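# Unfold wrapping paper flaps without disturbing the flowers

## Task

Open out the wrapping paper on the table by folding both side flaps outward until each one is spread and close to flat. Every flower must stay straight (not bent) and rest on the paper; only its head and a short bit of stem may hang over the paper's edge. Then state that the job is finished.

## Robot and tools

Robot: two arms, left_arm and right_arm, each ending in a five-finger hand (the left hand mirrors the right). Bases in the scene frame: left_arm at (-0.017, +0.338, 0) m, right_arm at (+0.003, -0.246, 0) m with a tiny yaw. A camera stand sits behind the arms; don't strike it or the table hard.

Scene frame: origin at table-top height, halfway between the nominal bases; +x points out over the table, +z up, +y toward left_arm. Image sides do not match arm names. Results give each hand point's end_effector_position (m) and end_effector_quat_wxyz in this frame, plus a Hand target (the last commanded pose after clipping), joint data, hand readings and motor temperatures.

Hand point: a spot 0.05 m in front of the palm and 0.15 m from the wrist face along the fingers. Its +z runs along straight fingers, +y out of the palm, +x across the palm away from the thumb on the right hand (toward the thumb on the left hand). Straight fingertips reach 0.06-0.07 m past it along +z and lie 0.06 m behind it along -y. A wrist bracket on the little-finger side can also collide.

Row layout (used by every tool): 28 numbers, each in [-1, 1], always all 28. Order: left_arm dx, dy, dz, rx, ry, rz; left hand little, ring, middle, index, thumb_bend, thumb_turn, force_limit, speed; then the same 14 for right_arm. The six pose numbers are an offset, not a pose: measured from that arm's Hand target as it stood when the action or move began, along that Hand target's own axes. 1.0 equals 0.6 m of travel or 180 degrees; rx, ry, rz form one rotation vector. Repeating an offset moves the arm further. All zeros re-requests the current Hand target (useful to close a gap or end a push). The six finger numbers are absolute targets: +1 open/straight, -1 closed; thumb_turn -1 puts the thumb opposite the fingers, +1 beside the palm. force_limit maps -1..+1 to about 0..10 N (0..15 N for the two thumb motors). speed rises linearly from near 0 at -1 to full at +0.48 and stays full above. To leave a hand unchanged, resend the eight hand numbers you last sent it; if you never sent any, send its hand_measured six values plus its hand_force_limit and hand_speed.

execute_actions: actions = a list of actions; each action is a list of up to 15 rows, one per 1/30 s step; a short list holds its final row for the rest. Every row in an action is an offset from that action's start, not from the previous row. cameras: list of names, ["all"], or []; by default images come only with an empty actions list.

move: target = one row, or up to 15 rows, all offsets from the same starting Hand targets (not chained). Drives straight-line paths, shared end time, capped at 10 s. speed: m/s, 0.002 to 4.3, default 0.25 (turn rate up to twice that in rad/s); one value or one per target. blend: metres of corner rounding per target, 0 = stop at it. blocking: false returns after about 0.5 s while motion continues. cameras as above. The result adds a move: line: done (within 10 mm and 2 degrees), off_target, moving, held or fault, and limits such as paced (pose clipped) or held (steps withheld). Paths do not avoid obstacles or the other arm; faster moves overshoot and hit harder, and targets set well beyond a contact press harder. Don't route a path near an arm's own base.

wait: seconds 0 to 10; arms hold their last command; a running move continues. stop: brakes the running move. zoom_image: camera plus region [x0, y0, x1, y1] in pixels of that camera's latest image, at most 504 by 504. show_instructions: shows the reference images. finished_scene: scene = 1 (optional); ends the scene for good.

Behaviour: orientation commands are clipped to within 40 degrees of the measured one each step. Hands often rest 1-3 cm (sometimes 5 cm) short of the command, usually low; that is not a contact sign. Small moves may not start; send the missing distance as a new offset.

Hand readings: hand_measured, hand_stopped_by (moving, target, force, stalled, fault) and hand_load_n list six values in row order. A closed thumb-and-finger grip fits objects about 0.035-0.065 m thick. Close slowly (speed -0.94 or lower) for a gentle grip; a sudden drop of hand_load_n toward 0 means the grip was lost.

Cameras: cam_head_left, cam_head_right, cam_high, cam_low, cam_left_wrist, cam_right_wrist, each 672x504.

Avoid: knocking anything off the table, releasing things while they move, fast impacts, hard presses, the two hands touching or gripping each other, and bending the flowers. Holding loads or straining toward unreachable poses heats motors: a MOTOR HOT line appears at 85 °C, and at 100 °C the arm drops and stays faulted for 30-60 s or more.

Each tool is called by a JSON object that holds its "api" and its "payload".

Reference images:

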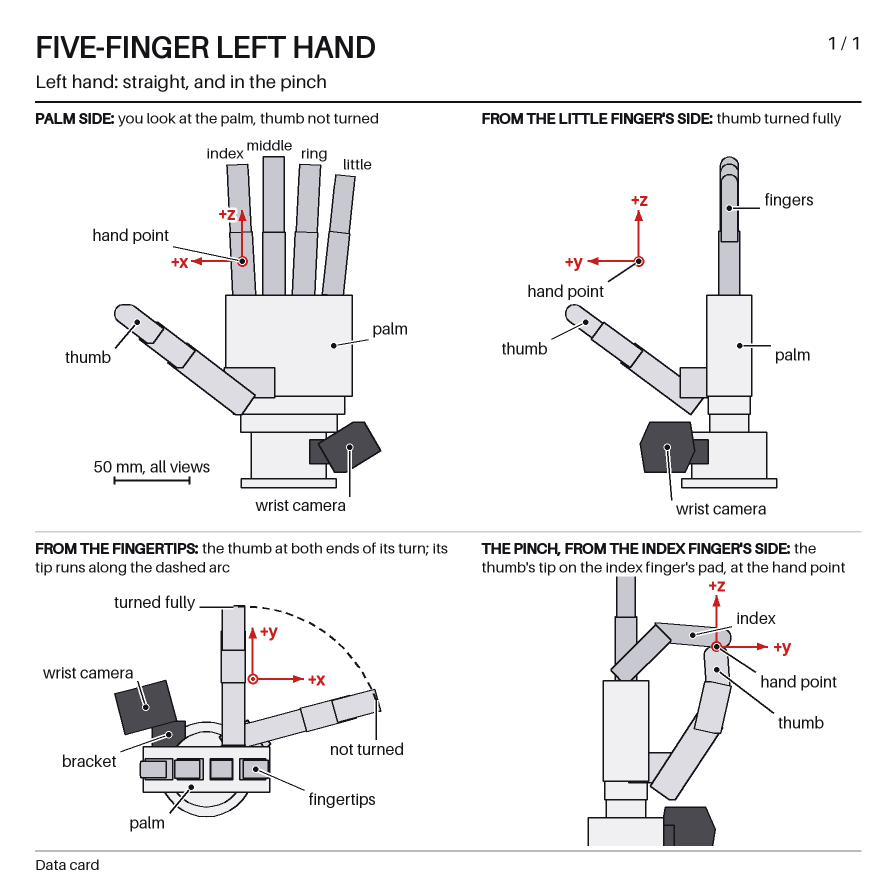

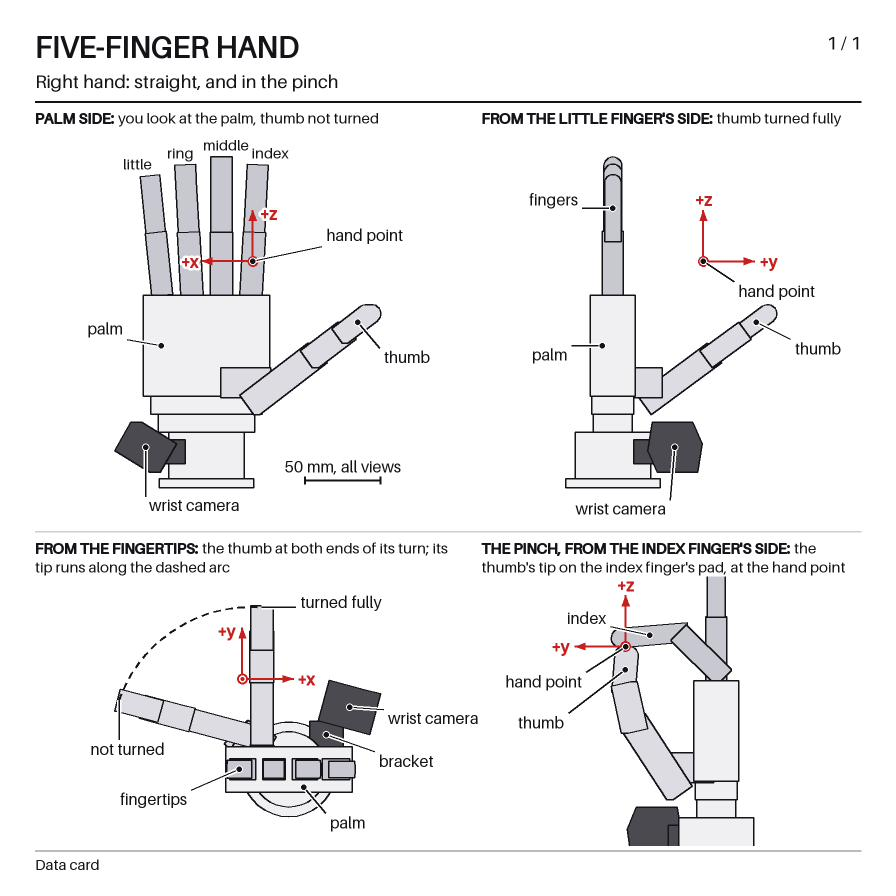

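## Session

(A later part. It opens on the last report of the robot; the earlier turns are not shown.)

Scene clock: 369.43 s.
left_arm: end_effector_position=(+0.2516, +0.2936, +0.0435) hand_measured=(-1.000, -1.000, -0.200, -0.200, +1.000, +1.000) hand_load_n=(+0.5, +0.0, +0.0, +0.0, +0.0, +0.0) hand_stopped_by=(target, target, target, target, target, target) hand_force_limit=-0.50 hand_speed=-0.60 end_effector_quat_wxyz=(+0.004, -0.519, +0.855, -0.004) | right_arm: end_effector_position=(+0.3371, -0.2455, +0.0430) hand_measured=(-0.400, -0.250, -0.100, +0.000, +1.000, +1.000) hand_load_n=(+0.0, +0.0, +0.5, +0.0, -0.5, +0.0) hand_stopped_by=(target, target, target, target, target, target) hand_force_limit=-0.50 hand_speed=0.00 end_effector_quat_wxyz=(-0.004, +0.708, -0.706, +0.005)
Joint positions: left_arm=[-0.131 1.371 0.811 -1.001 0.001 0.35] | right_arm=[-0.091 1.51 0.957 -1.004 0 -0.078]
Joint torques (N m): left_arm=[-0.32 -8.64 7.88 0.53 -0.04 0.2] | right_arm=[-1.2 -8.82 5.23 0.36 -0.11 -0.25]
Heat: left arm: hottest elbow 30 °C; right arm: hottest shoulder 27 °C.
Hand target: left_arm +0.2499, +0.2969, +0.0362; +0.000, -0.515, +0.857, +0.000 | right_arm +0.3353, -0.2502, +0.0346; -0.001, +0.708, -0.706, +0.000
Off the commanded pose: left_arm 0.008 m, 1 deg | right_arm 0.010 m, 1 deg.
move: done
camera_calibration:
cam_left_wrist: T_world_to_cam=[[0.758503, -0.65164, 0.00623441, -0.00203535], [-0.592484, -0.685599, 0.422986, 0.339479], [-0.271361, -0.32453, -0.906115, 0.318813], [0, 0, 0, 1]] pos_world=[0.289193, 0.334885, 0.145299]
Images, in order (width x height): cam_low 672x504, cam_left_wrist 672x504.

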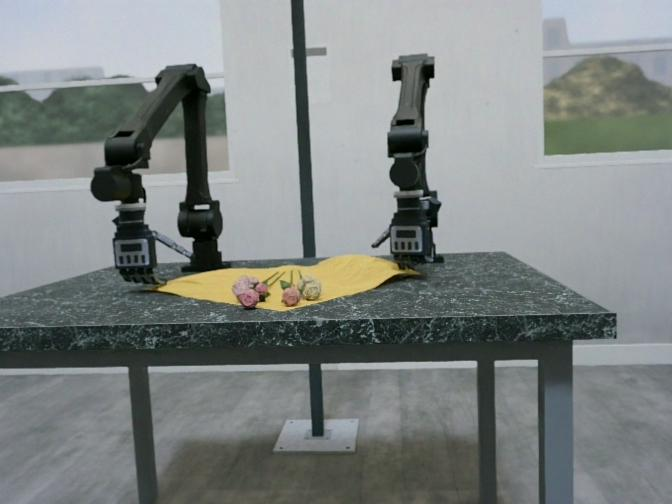

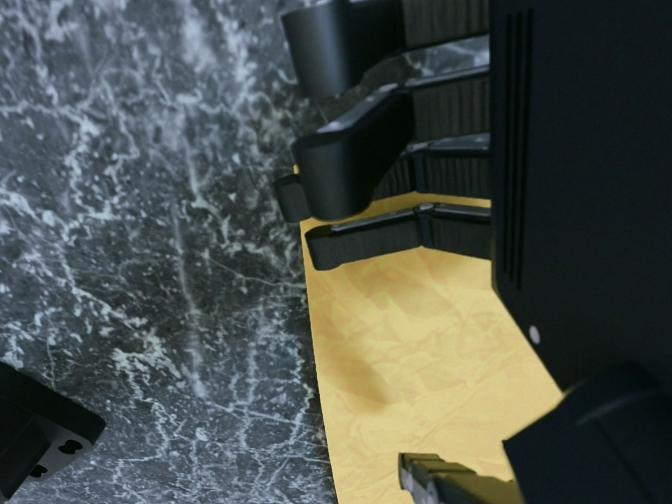

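{"api": "move", "payload": {"target": [0,0,-0.15,0,0,0,-1,-1,-0.2,-0.2,1,1,-0.5,-0.6,0,0,0,0,0,0,-0.4,-0.25,-0.1,0,1,1,-0.5,0], "speed": 0.15, "cameras": ["all"]}}

{"api": "zoom_image", "payload": {"camera": "cam_low", "region": [120, 220, 450, 330]}}

{"api": "zoom_image", "payload": {"camera": "cam_high", "region": [220, 130, 500, 360]}}

Scene clock: 372.70 s.
left_arm: end_effector_position=(+0.2330, +0.2960, +0.1101) hand_measured=(-1.000, -1.000, -0.200, -0.200, +1.000, +1.000) hand_load_n=(+0.0, +0.0, +0.0, +0.0, +0.0, +0.0) hand_stopped_by=(target, target, target, target, target, target) hand_force_limit=-0.50 hand_speed=-0.60 end_effector_quat_wxyz=(-0.016, -0.519, +0.855, +0.012) | right_arm: end_effector_position=(+0.3371, -0.2455, +0.0430) hand_measured=(-0.400, -0.250, -0.100, +0.000, +1.000, +1.000) hand_load_n=(+0.0, +0.0, +0.0, +0.0, +0.0, +0.0) hand_stopped_by=(target, target, target, target, target, target) hand_force_limit=-0.50 hand_speed=0.00 end_effector_quat_wxyz=(-0.004, +0.708, -0.706, +0.005)
Joint positions: left_arm=[-0.131 1.271 0.904 -1.243 0.001 0.35] | right_arm=[-0.091 1.51 0.957 -1.004 0 -0.078]
Joint torques (N m): left_arm=[-0.32 -9.17 14.28 -0.84 -0.07 0.19] | right_arm=[-1.2 -8.94 5.31 0.34 -0.1 -0.25]
Heat: left arm: hottest elbow 30 °C; right arm: hottest shoulder 27 °C.
Hand target: left_arm +0.2501, +0.2969, +0.1262; +0.000, -0.515, +0.857, +0.000 | right_arm +0.3353, -0.2502, +0.0346; -0.001, +0.708, -0.706, +0.000
Off the commanded pose: left_arm 0.023 m, 2 deg | right_arm 0.010 m, 1 deg.
move: off_target (left_arm)
camera_calibration:
cam_left_wrist: T_world_to_cam=[[0.757739, -0.651605, -0.0352535, 0.0180838], [-0.571141, -0.688362, 0.447163, 0.295095], [-0.315641, -0.318698, -0.893757, 0.382066], [0, 0, 0, 1]] pos_world=[0.275434, 0.336679, 0.210156]
cam_right_wrist: T_world_to_cam=[[-0.977263, -0.212014, -0.0027717, 0.278889], [-0.180975, 0.827234, 0.531914, 0.240277], [-0.110481, 0.520321, -0.846794, 0.319242], [0, 0, 0, 1]] pos_world=[0.351302, -0.305745, 0.143299]

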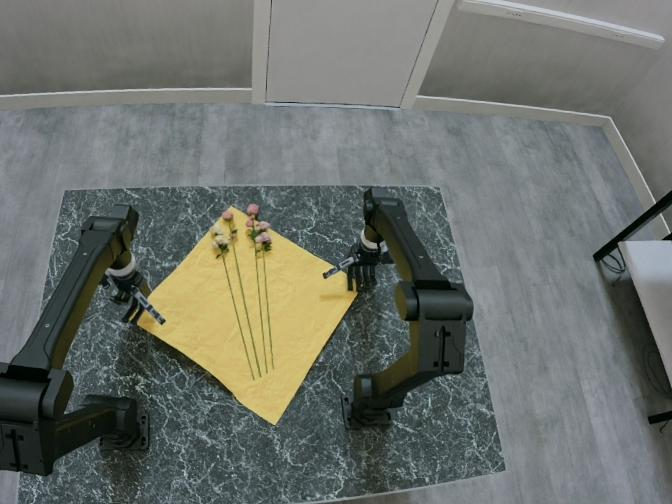

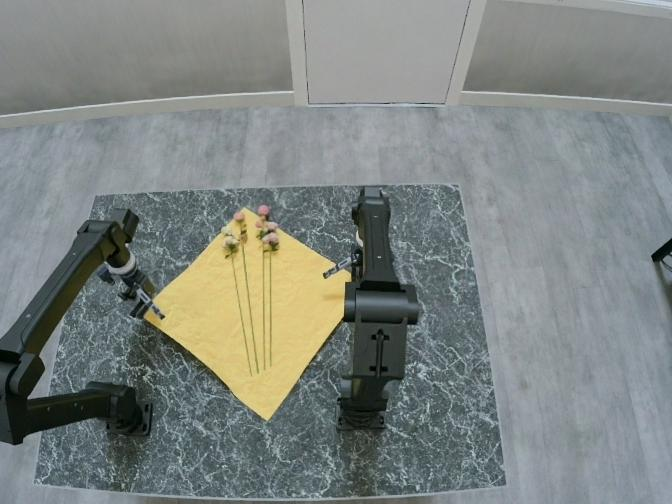

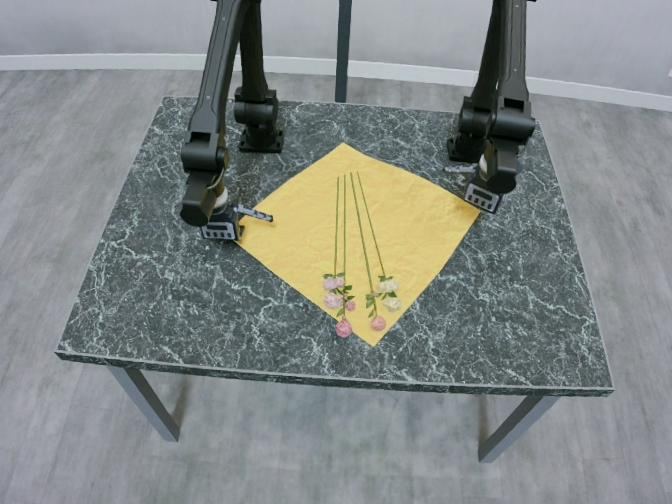

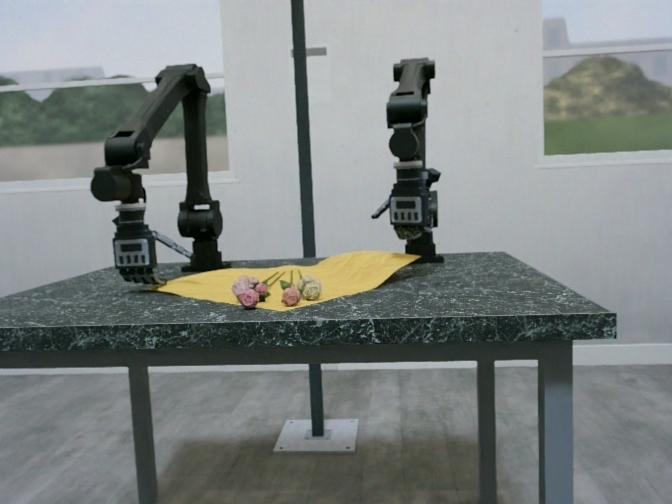

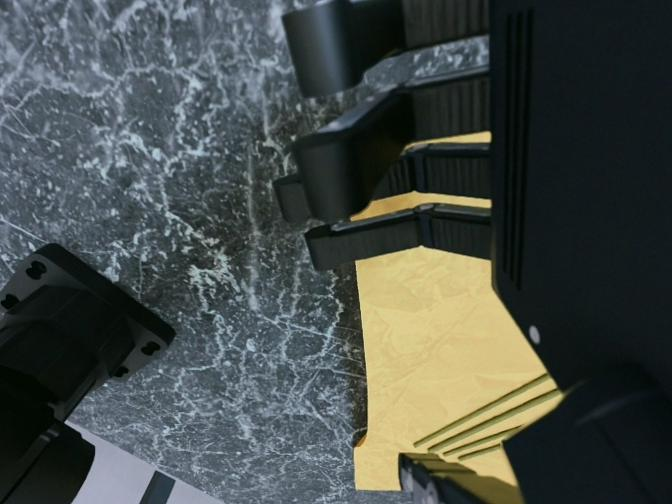

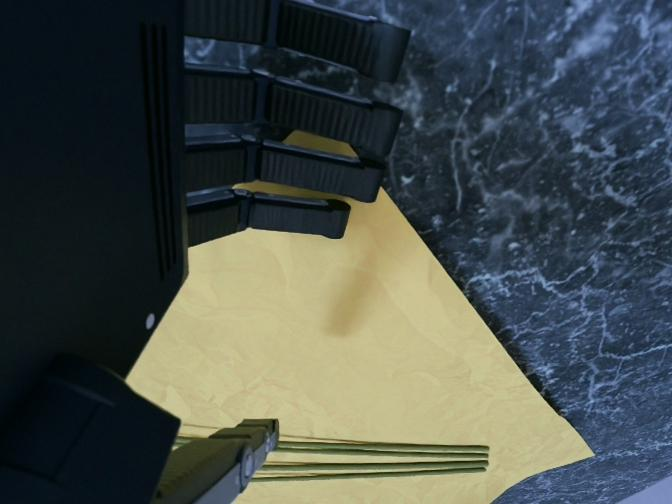

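Scaled by 1.527 from the camera's 672x504 image, which has a finer 960x720 frame.

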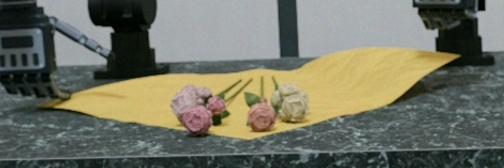

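Scaled by 1.800 from the camera's 672x504 image, which has a finer 960x720 frame.

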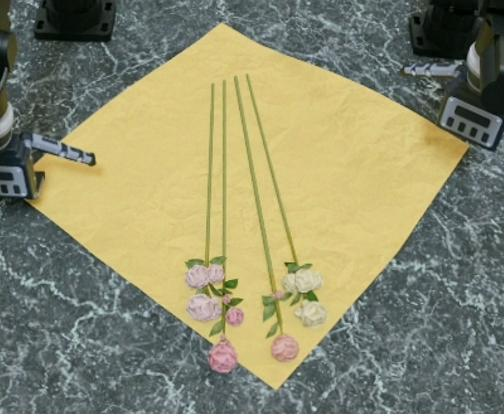

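{"api": "move", "payload": {"target": [0,0,0,0,0,0,-1,-1,-0.2,-0.2,1,1,-0.5,-0.6,0,0,-0.14,0,0,0,-0.4,-0.25,-0.1,0,1,1,-0.5,0], "speed": 0.15, "cameras": ["all"]}}

{"api": "zoom_image", "payload": {"camera": "cam_low", "region": [120, 220, 450, 330]}}

{"api": "zoom_image", "payload": {"camera": "cam_high", "region": [220, 130, 500, 360]}}

Scene clock: 376.60 s.
left_arm: end_effector_position=(+0.2329, +0.2960, +0.1101) hand_measured=(-1.000, -1.000, -0.200, -0.200, +1.000, +1.000) hand_load_n=(+0.0, +0.0, +0.0, +0.0, +0.0, +0.0) hand_stopped_by=(target, target, target, target, target, target) hand_force_limit=-0.50 hand_speed=-0.60 end_effector_quat_wxyz=(-0.016, -0.519, +0.855, +0.012) | right_arm: end_effector_position=(+0.3201, -0.2442, +0.1035) hand_measured=(-0.400, -0.250, -0.100, +0.000, +1.000, +1.000) hand_load_n=(+0.0, +0.0, +0.0, +0.0, +0.0, +0.0) hand_stopped_by=(target, target, target, target, target, target) hand_force_limit=-0.50 hand_speed=0.00 end_effector_quat_wxyz=(+0.012, +0.708, -0.706, -0.014)
Joint positions: left_arm=[-0.131 1.271 0.904 -1.244 0.001 0.35] | right_arm=[-0.091 1.427 1.036 -1.216 0 -0.078]
Joint torques (N m): left_arm=[-0.32 -9.23 14.27 -0.8 -0.07 0.19] | right_arm=[-1.38 -9.64 9.33 -0.65 -0.09 -0.23]
Heat: left arm: hottest elbow 30 °C; right arm: hottest shoulder 27 °C.
Hand target: left_arm +0.2500, +0.2969, +0.1262; +0.000, -0.515, +0.857, +0.000 | right_arm +0.3352, -0.2502, +0.1186; -0.001, +0.708, -0.706, +0.000
Off the commanded pose: left_arm 0.024 m, 2 deg | right_arm 0.022 m, 2 deg.
move: off_target (left_arm, right_arm)
camera_calibration:
cam_left_wrist: T_world_to_cam=[[0.757736, -0.651594, -0.0355253, 0.0181416], [-0.570978, -0.688377, 0.44735, 0.294971], [-0.315945, -0.318689, -0.893653, 0.382214], [0, 0, 0, 1]] pos_world=[0.275434, 0.336679, 0.210256]
cam_right_wrist: T_world_to_cam=[[-0.976181, -0.212129, 0.0455192, 0.257288], [-0.153985, 0.825218, 0.543418, 0.193626], [-0.152838, 0.523466, -0.838227, 0.381391], [0, 0, 0, 1]] pos_world=[0.339266, -0.30485, 0.20276]

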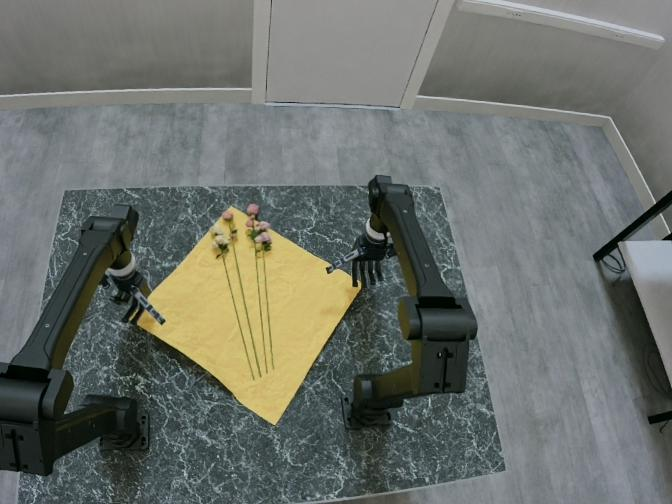

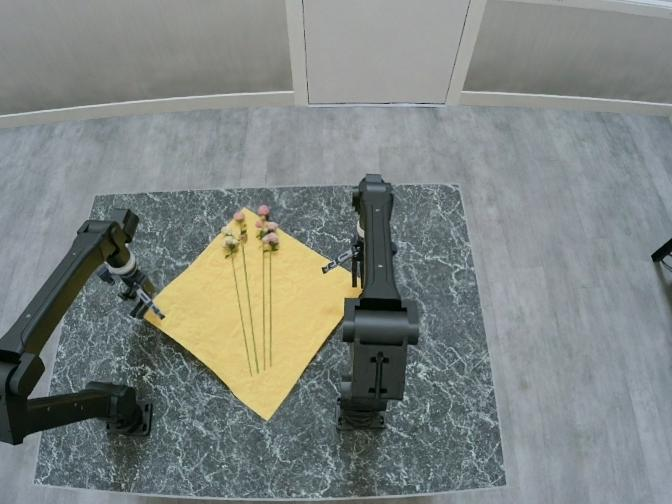

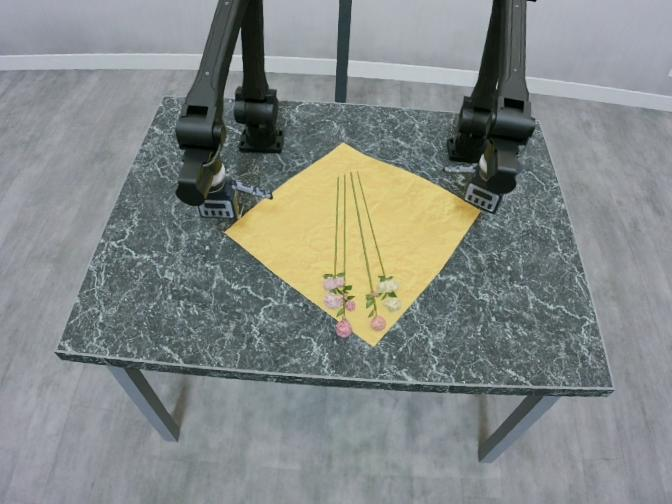

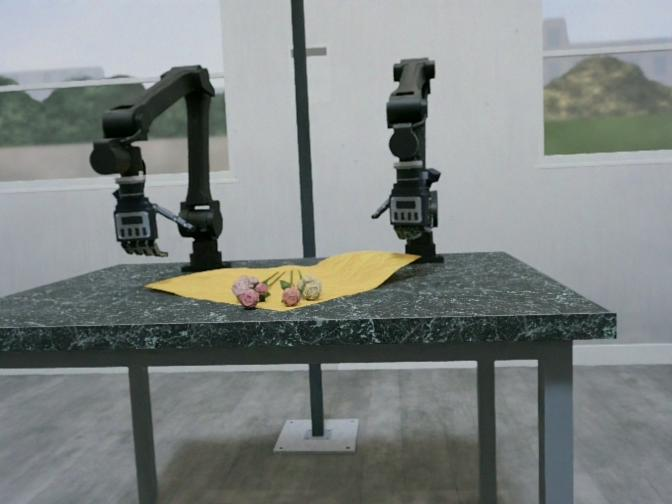

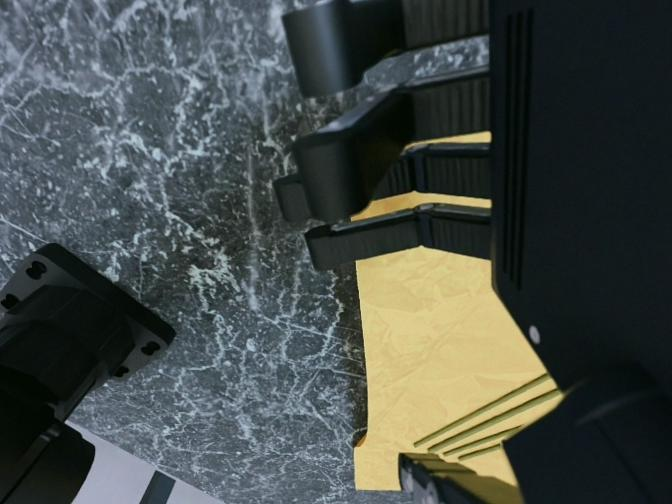

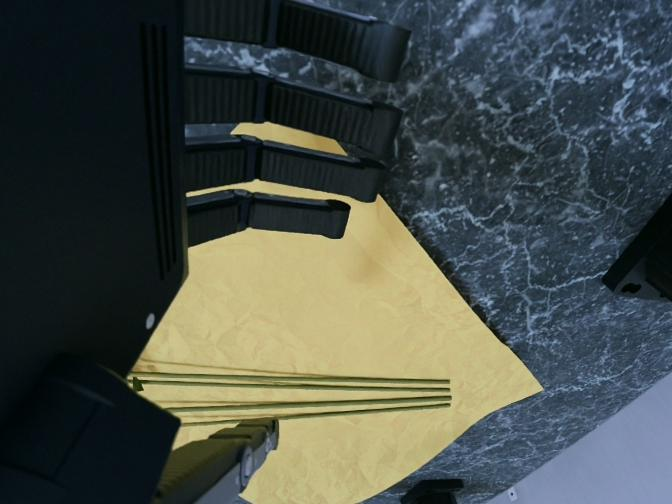

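Scaled by 1.527 from the camera's 672x504 image, which has a finer 960x720 frame.

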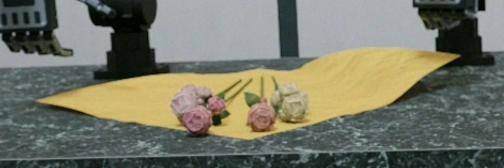

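Scaled by 1.800 from the camera's 672x504 image, which has a finer 960x720 frame.

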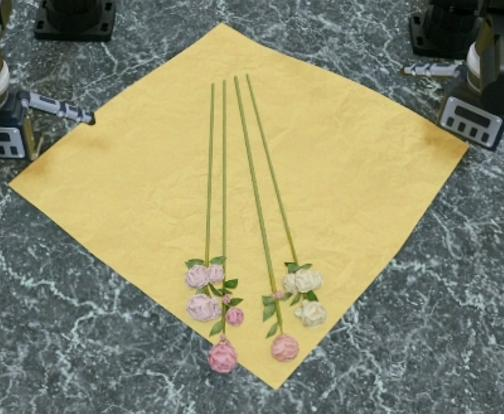

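{"api": "zoom_image", "payload": {"camera": "cam_low", "region": [280, 230, 450, 320]}}

{"api": "zoom_image", "payload": {"camera": "cam_head_left", "region": [120, 190, 380, 430]}}

Scaled by 2.965 from the camera's 672x504 image, which has a finer 960x720 frame.

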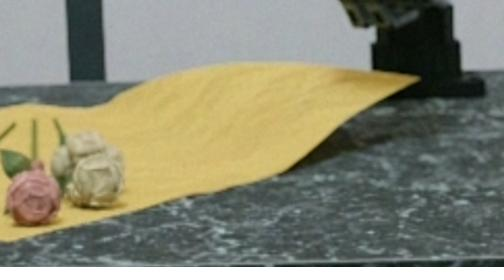

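Scaled by 1.938 from the camera's 672x504 image, which has a finer 960x720 frame.

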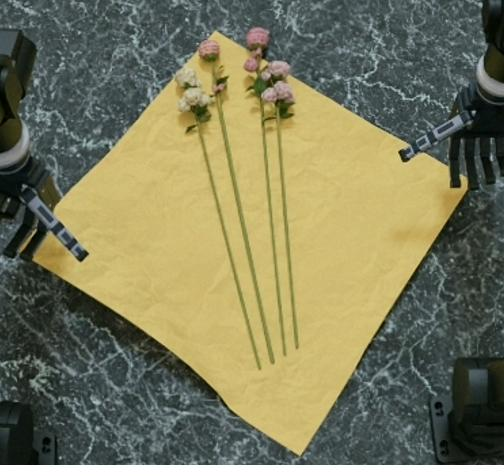

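{"api": "move", "payload": {"target": [[0.1485,-0.1943,0.0767,0,0,0,-0.15,-0.15,-0.15,-0.15,1,1,-0.5,-0.3,0,0,0,0,0,0,-0.4,-0.25,-0.1,0,1,1,-0.5,0],[0.1485,-0.1943,0.1687,0,0,0,-0.15,-0.15,-0.15,-0.15,1,1,-0.5,-0.3,0,0,0,0,0,0,-0.4,-0.25,-0.1,0,1,1,-0.5,0]], "speed": [0.15,0.06], "cameras": ["all"]}}

{"api": "zoom_image", "payload": {"camera": "cam_low", "region": [220, 200, 450, 330]}}

Scene clock: 389.23 s.
left_arm: end_effector_position=(+0.3132, +0.1650, +0.0337) hand_measured=(-0.150, -0.150, -0.150, -0.150, +1.000, +1.000) hand_load_n=(+0.0, +0.0, +0.0, +0.0, -0.5, +0.0) hand_stopped_by=(target, target, target, target, target, target) hand_force_limit=-0.50 hand_speed=-0.30 end_effector_quat_wxyz=(+0.002, -0.511, +0.860, -0.005) | right_arm: end_effector_position=(+0.3201, -0.2442, +0.1035) hand_measured=(-0.400, -0.250, -0.100, +0.000, +1.000, +1.000) hand_load_n=(+0.0, +0.0, +0.0, +0.0, +0.0, +0.0) hand_stopped_by=(target, target, target, target, target, target) hand_force_limit=-0.50 hand_speed=0.00 end_effector_quat_wxyz=(+0.012, +0.708, -0.706, -0.014)
Joint positions: left_arm=[-0.411 1.621 1.061 -1.001 0.003 0.088] | right_arm=[-0.091 1.427 1.036 -1.216 0 -0.078]
Joint torques (N m): left_arm=[-1.14 -12.4 8.02 0.49 -0.1 -0.13] | right_arm=[-1.49 -9.99 9.29 -0.66 -0.07 -0.24]
Heat: left arm: hottest elbow 30 °C; right arm: hottest shoulder 27 °C.
Hand target: left_arm +0.3111, +0.1635, +0.0249; +0.000, -0.515, +0.857, +0.000 | right_arm +0.3352, -0.2502, +0.1186; -0.001, +0.708, -0.706, +0.000
Off the commanded pose: left_arm 0.009 m, 1 deg | right_arm 0.022 m, 2 deg.
move: off_target (right_arm)
camera_calibration:
cam_left_wrist: T_world_to_cam=[[0.745885, -0.666036, 0.0071499, -0.126139], [-0.604634, -0.672541, 0.426739, 0.29355], [-0.279415, -0.322621, -0.904347, 0.287028], [0, 0, 0, 1]] pos_world=[0.351775, 0.206013, 0.135206]
cam_right_wrist: T_world_to_cam=[[-0.976181, -0.212129, 0.0455192, 0.257288], [-0.153985, 0.825218, 0.543418, 0.193626], [-0.152838, 0.523466, -0.838227, 0.381391], [0, 0, 0, 1]] pos_world=[0.339266, -0.30485, 0.20276]

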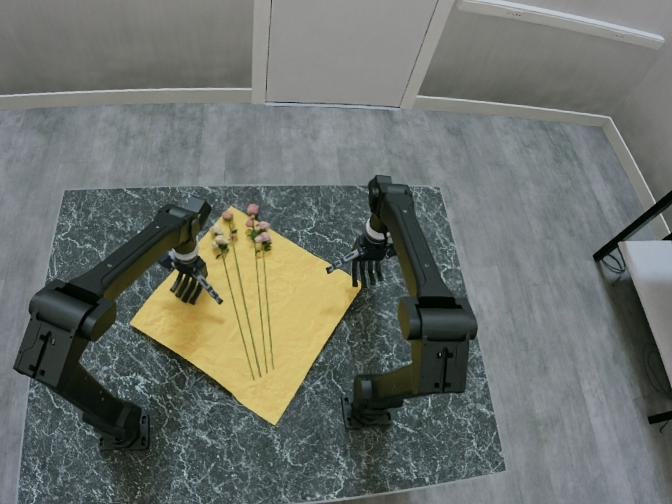

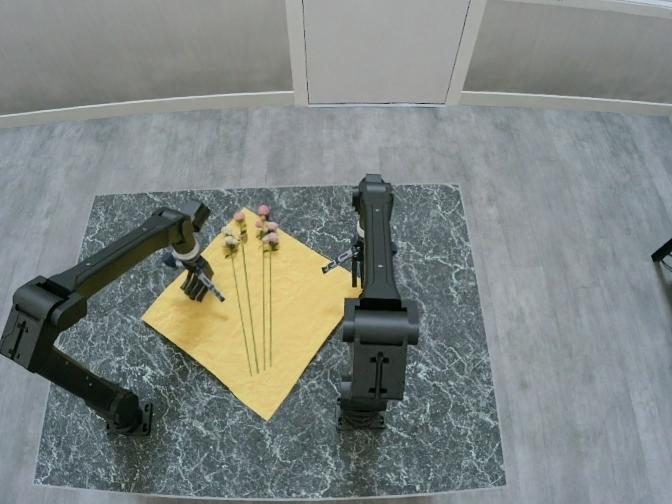

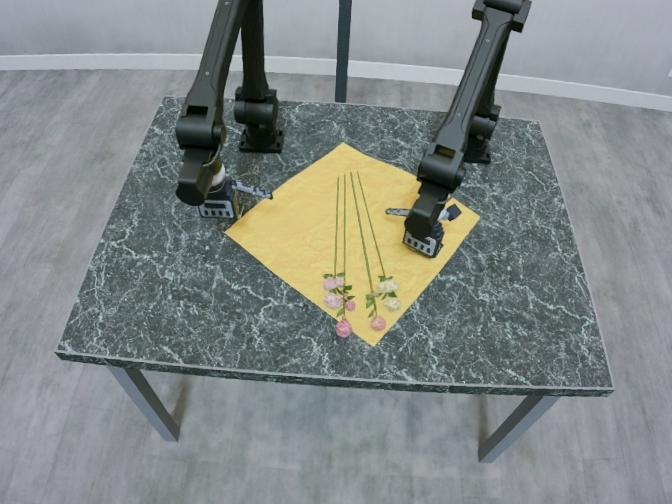

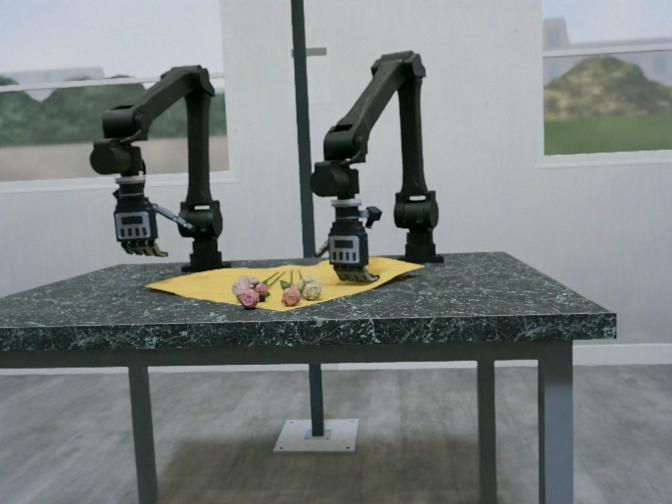

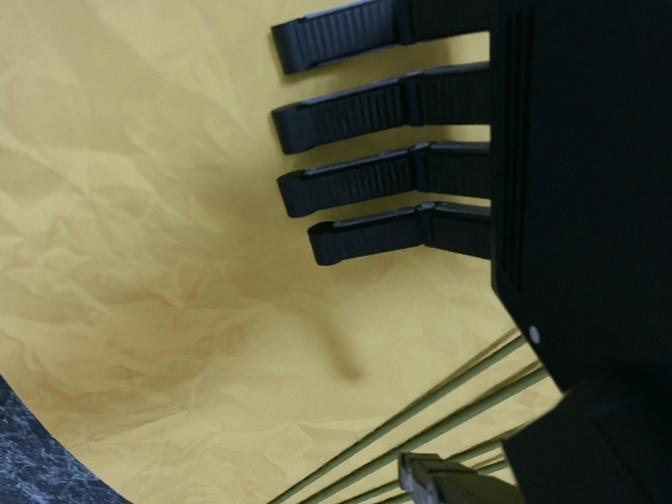

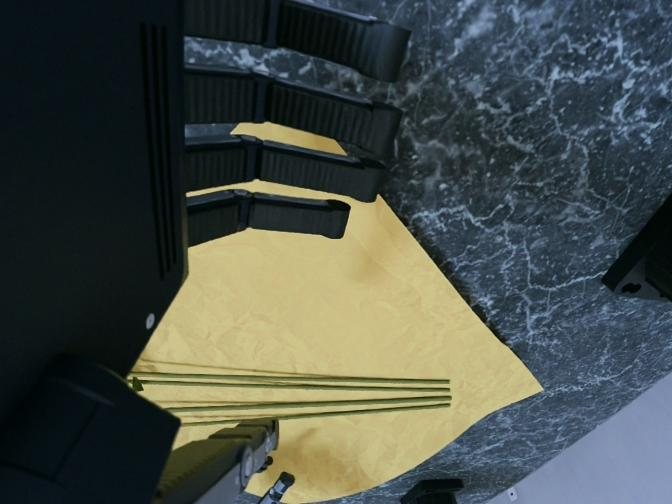

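Scaled by 2.191 from the camera's 672x504 image, which has a finer 960x720 frame.

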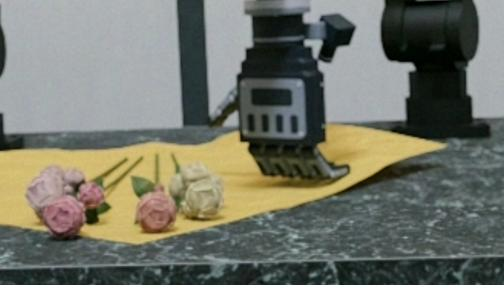

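{"api": "move", "payload": {"target": [[0,0,-0.07,0,0,0,-0.15,-0.15,-0.15,-0.15,1,1,-0.5,-0.3,0,0,0,0,0,0,-0.4,-0.25,-0.1,0,1,1,-0.5,0],[0.1255,0.1523,-0.07,0,0,0,-0.15,-0.15,-0.15,-0.15,1,1,-0.5,-0.3,0,0,0,0,0,0,-0.4,-0.25,-0.1,0,1,1,-0.5,0],[0.1255,0.1523,0,0,0,0,-0.15,-0.15,-0.15,-0.15,1,1,-0.5,-0.3,0,0,0,0,0,0,-0.4,-0.25,-0.1,0,1,1,-0.5,0]], "speed": [0.1,0.15,0.06], "blend": [0.02,0.01,0], "cameras": ["all"]}}

{"api": "zoom_image", "payload": {"camera": "cam_low", "region": [220, 200, 450, 330]}}

Scene clock: 395.50 s.
left_arm: end_effector_position=(+0.1974, +0.1411, +0.0317) hand_measured=(-0.150, -0.150, -0.150, -0.150, +1.000, +1.000) hand_load_n=(+0.0, +0.0, +0.0, +0.0, +0.0, +0.0) hand_stopped_by=(target, target, target, target, target, target) hand_force_limit=-0.50 hand_speed=-0.30 end_effector_quat_wxyz=(+0.000, -0.511, +0.859, -0.004) | right_arm: end_effector_position=(+0.3201, -0.2442, +0.1035) hand_measured=(-0.400, -0.250, -0.100, +0.000, +1.000, +1.000) hand_load_n=(+0.5, +0.5, +0.0, +0.0, +0.0, +0.0) hand_stopped_by=(target, target, target, target, target, target) hand_force_limit=-0.50 hand_speed=0.00 end_effector_quat_wxyz=(+0.012, +0.708, -0.706, -0.014)
Joint positions: left_arm=[-0.61 1.408 0.81 -0.965 0.003 -0.113] | right_arm=[-0.091 1.427 1.036 -1.216 0 -0.078]
Joint torques (N m): left_arm=[-1.32 -9.11 7.8 0.55 -0.09 -0.15] | right_arm=[-1.44 -9.64 9.21 -0.68 -0.08 -0.24]
Heat: left arm: hottest shoulder 29 °C; right arm: hottest shoulder 27 °C.
Hand target: left_arm +0.1952, +0.1399, +0.0250; +0.000, -0.515, +0.857, +0.000 | right_arm +0.3352, -0.2502, +0.1186; -0.001, +0.708, -0.706, +0.000
Off the commanded pose: left_arm 0.007 m, 1 deg | right_arm 0.022 m, 2 deg.
move: off_target (right_arm)
camera_calibration:
cam_left_wrist: T_world_to_cam=[[0.747473, -0.664274, 0.00486237, -0.0562233], [-0.601638, -0.673853, 0.428897, 0.207848], [-0.281629, -0.323515, -0.90334, 0.245735], [0, 0, 0, 1]] pos_world=[0.23628, 0.18221, 0.13311]
cam_right_wrist: T_world_to_cam=[[-0.976181, -0.212129, 0.0455192, 0.257288], [-0.153985, 0.825218, 0.543418, 0.193626], [-0.152838, 0.523466, -0.838227, 0.381391], [0, 0, 0, 1]] pos_world=[0.339266, -0.30485, 0.20276]

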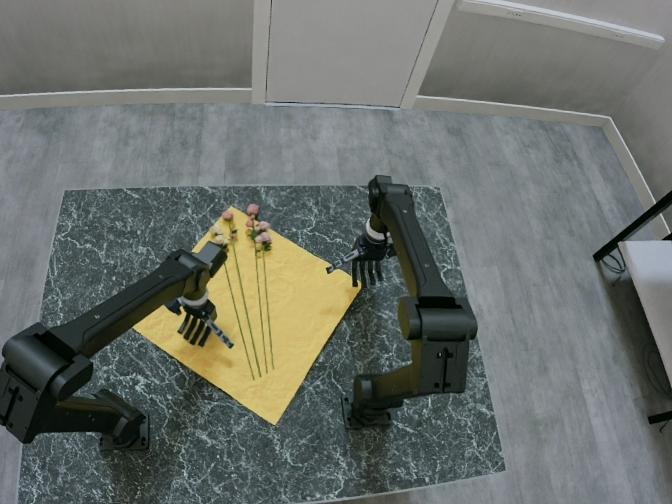

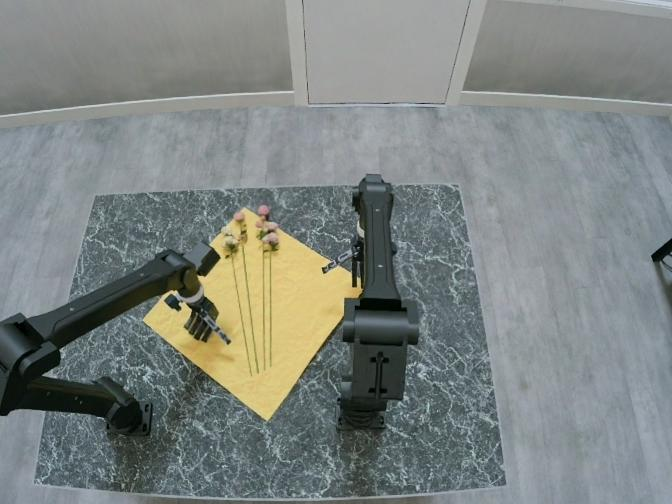

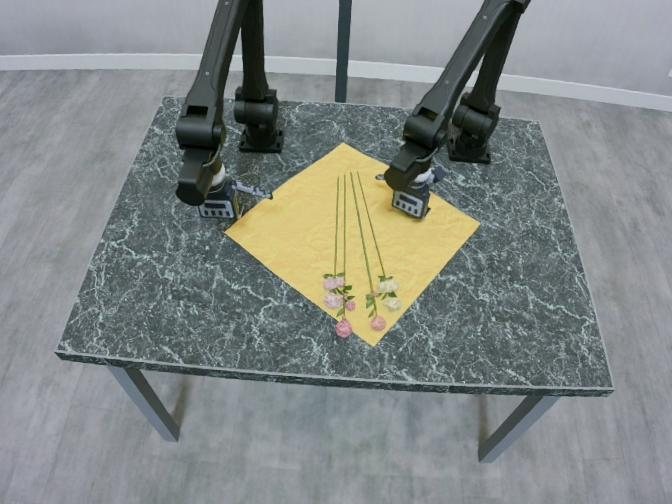

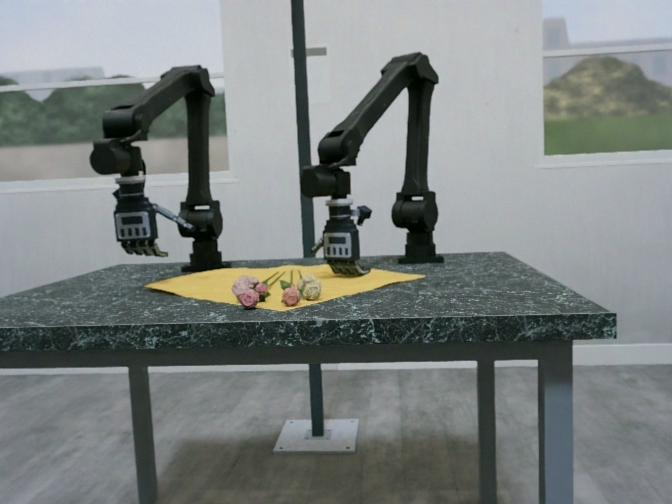

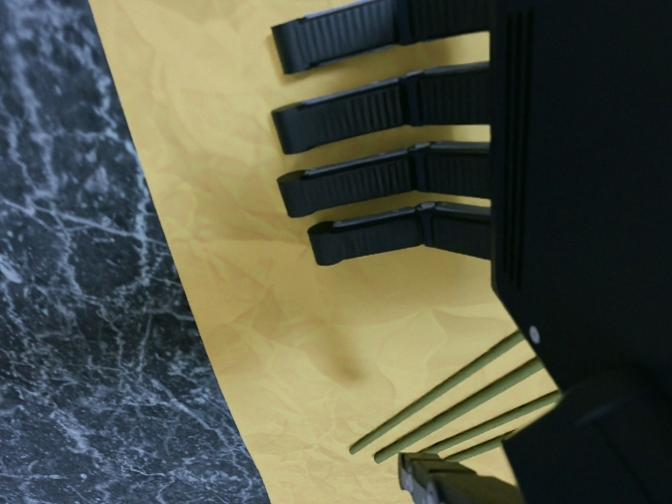

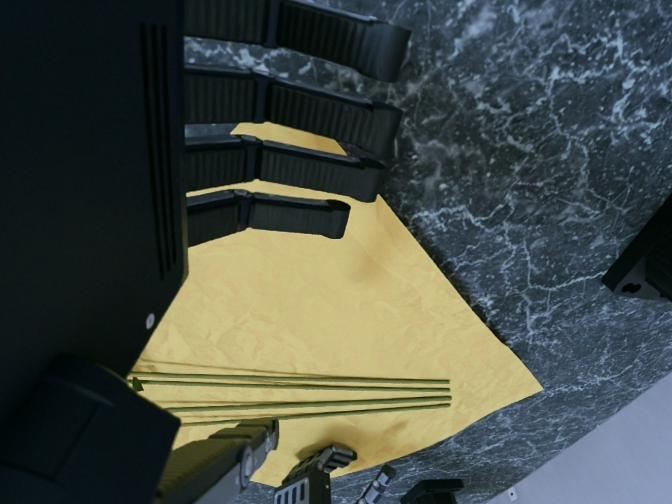

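Scaled by 2.191 from the camera's 672x504 image, which has a finer 960x720 frame.

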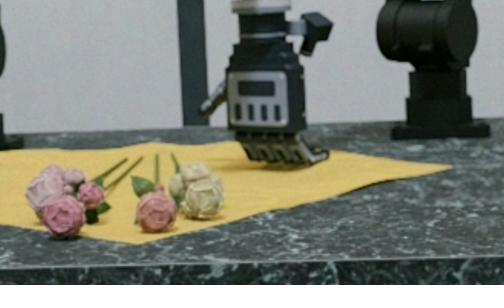

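{"api": "wait", "payload": {"seconds": 10, "cameras": ["cam_high", "cam_low"]}}

Scene clock: 404.50 s.
left_arm: end_effector_position=(+0.1974, +0.1411, +0.0317) hand_measured=(-0.150, -0.150, -0.150, -0.150, +1.000, +1.000) hand_load_n=(+0.0, +0.0, +0.0, +0.0, +0.0, +0.0) hand_stopped_by=(target, target, target, target, target, target) hand_force_limit=-0.50 hand_speed=-0.30 end_effector_quat_wxyz=(+0.000, -0.511, +0.859, -0.004) | right_arm: end_effector_position=(+0.3201, -0.2442, +0.1035) hand_measured=(-0.400, -0.250, -0.100, +0.000, +1.000, +1.000) hand_load_n=(+0.0, +0.5, +0.0, +0.0, +0.0, +0.0) hand_stopped_by=(target, target, target, target, target, target) hand_force_limit=-0.50 hand_speed=0.00 end_effector_quat_wxyz=(+0.012, +0.708, -0.706, -0.014)
Joint positions: left_arm=[-0.61 1.408 0.81 -0.965 0.003 -0.113] | right_arm=[-0.091 1.427 1.036 -1.216 0 -0.078]
Joint torques (N m): left_arm=[-1.26 -9.17 7.8 0.51 -0.09 -0.14] | right_arm=[-1.38 -9.76 9.26 -0.64 -0.07 -0.23]
Heat: left arm: hottest shoulder 29 °C; right arm: hottest shoulder 27 °C.
Hand target: left_arm +0.1951, +0.1399, +0.0250; +0.000, -0.515, +0.857, +0.000 | right_arm +0.3352, -0.2502, +0.1186; -0.001, +0.708, -0.706, +0.000
Off the commanded pose: left_arm 0.007 m, 1 deg | right_arm 0.022 m, 2 deg.
wait: 5.83 of 10 s (the simulator was too slow to fit another step into this call); at rest from the start
Images, in order (width x height): cam_high 672x504, cam_low 672x504.

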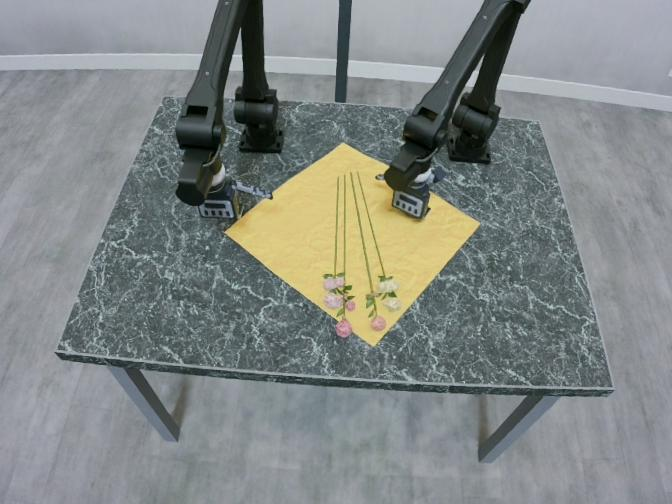

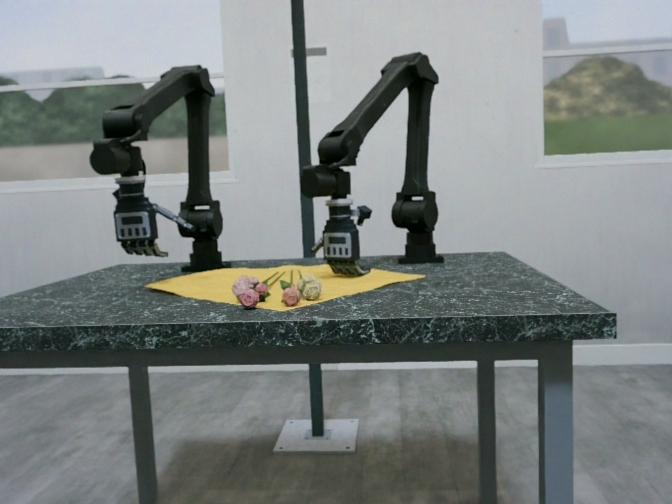

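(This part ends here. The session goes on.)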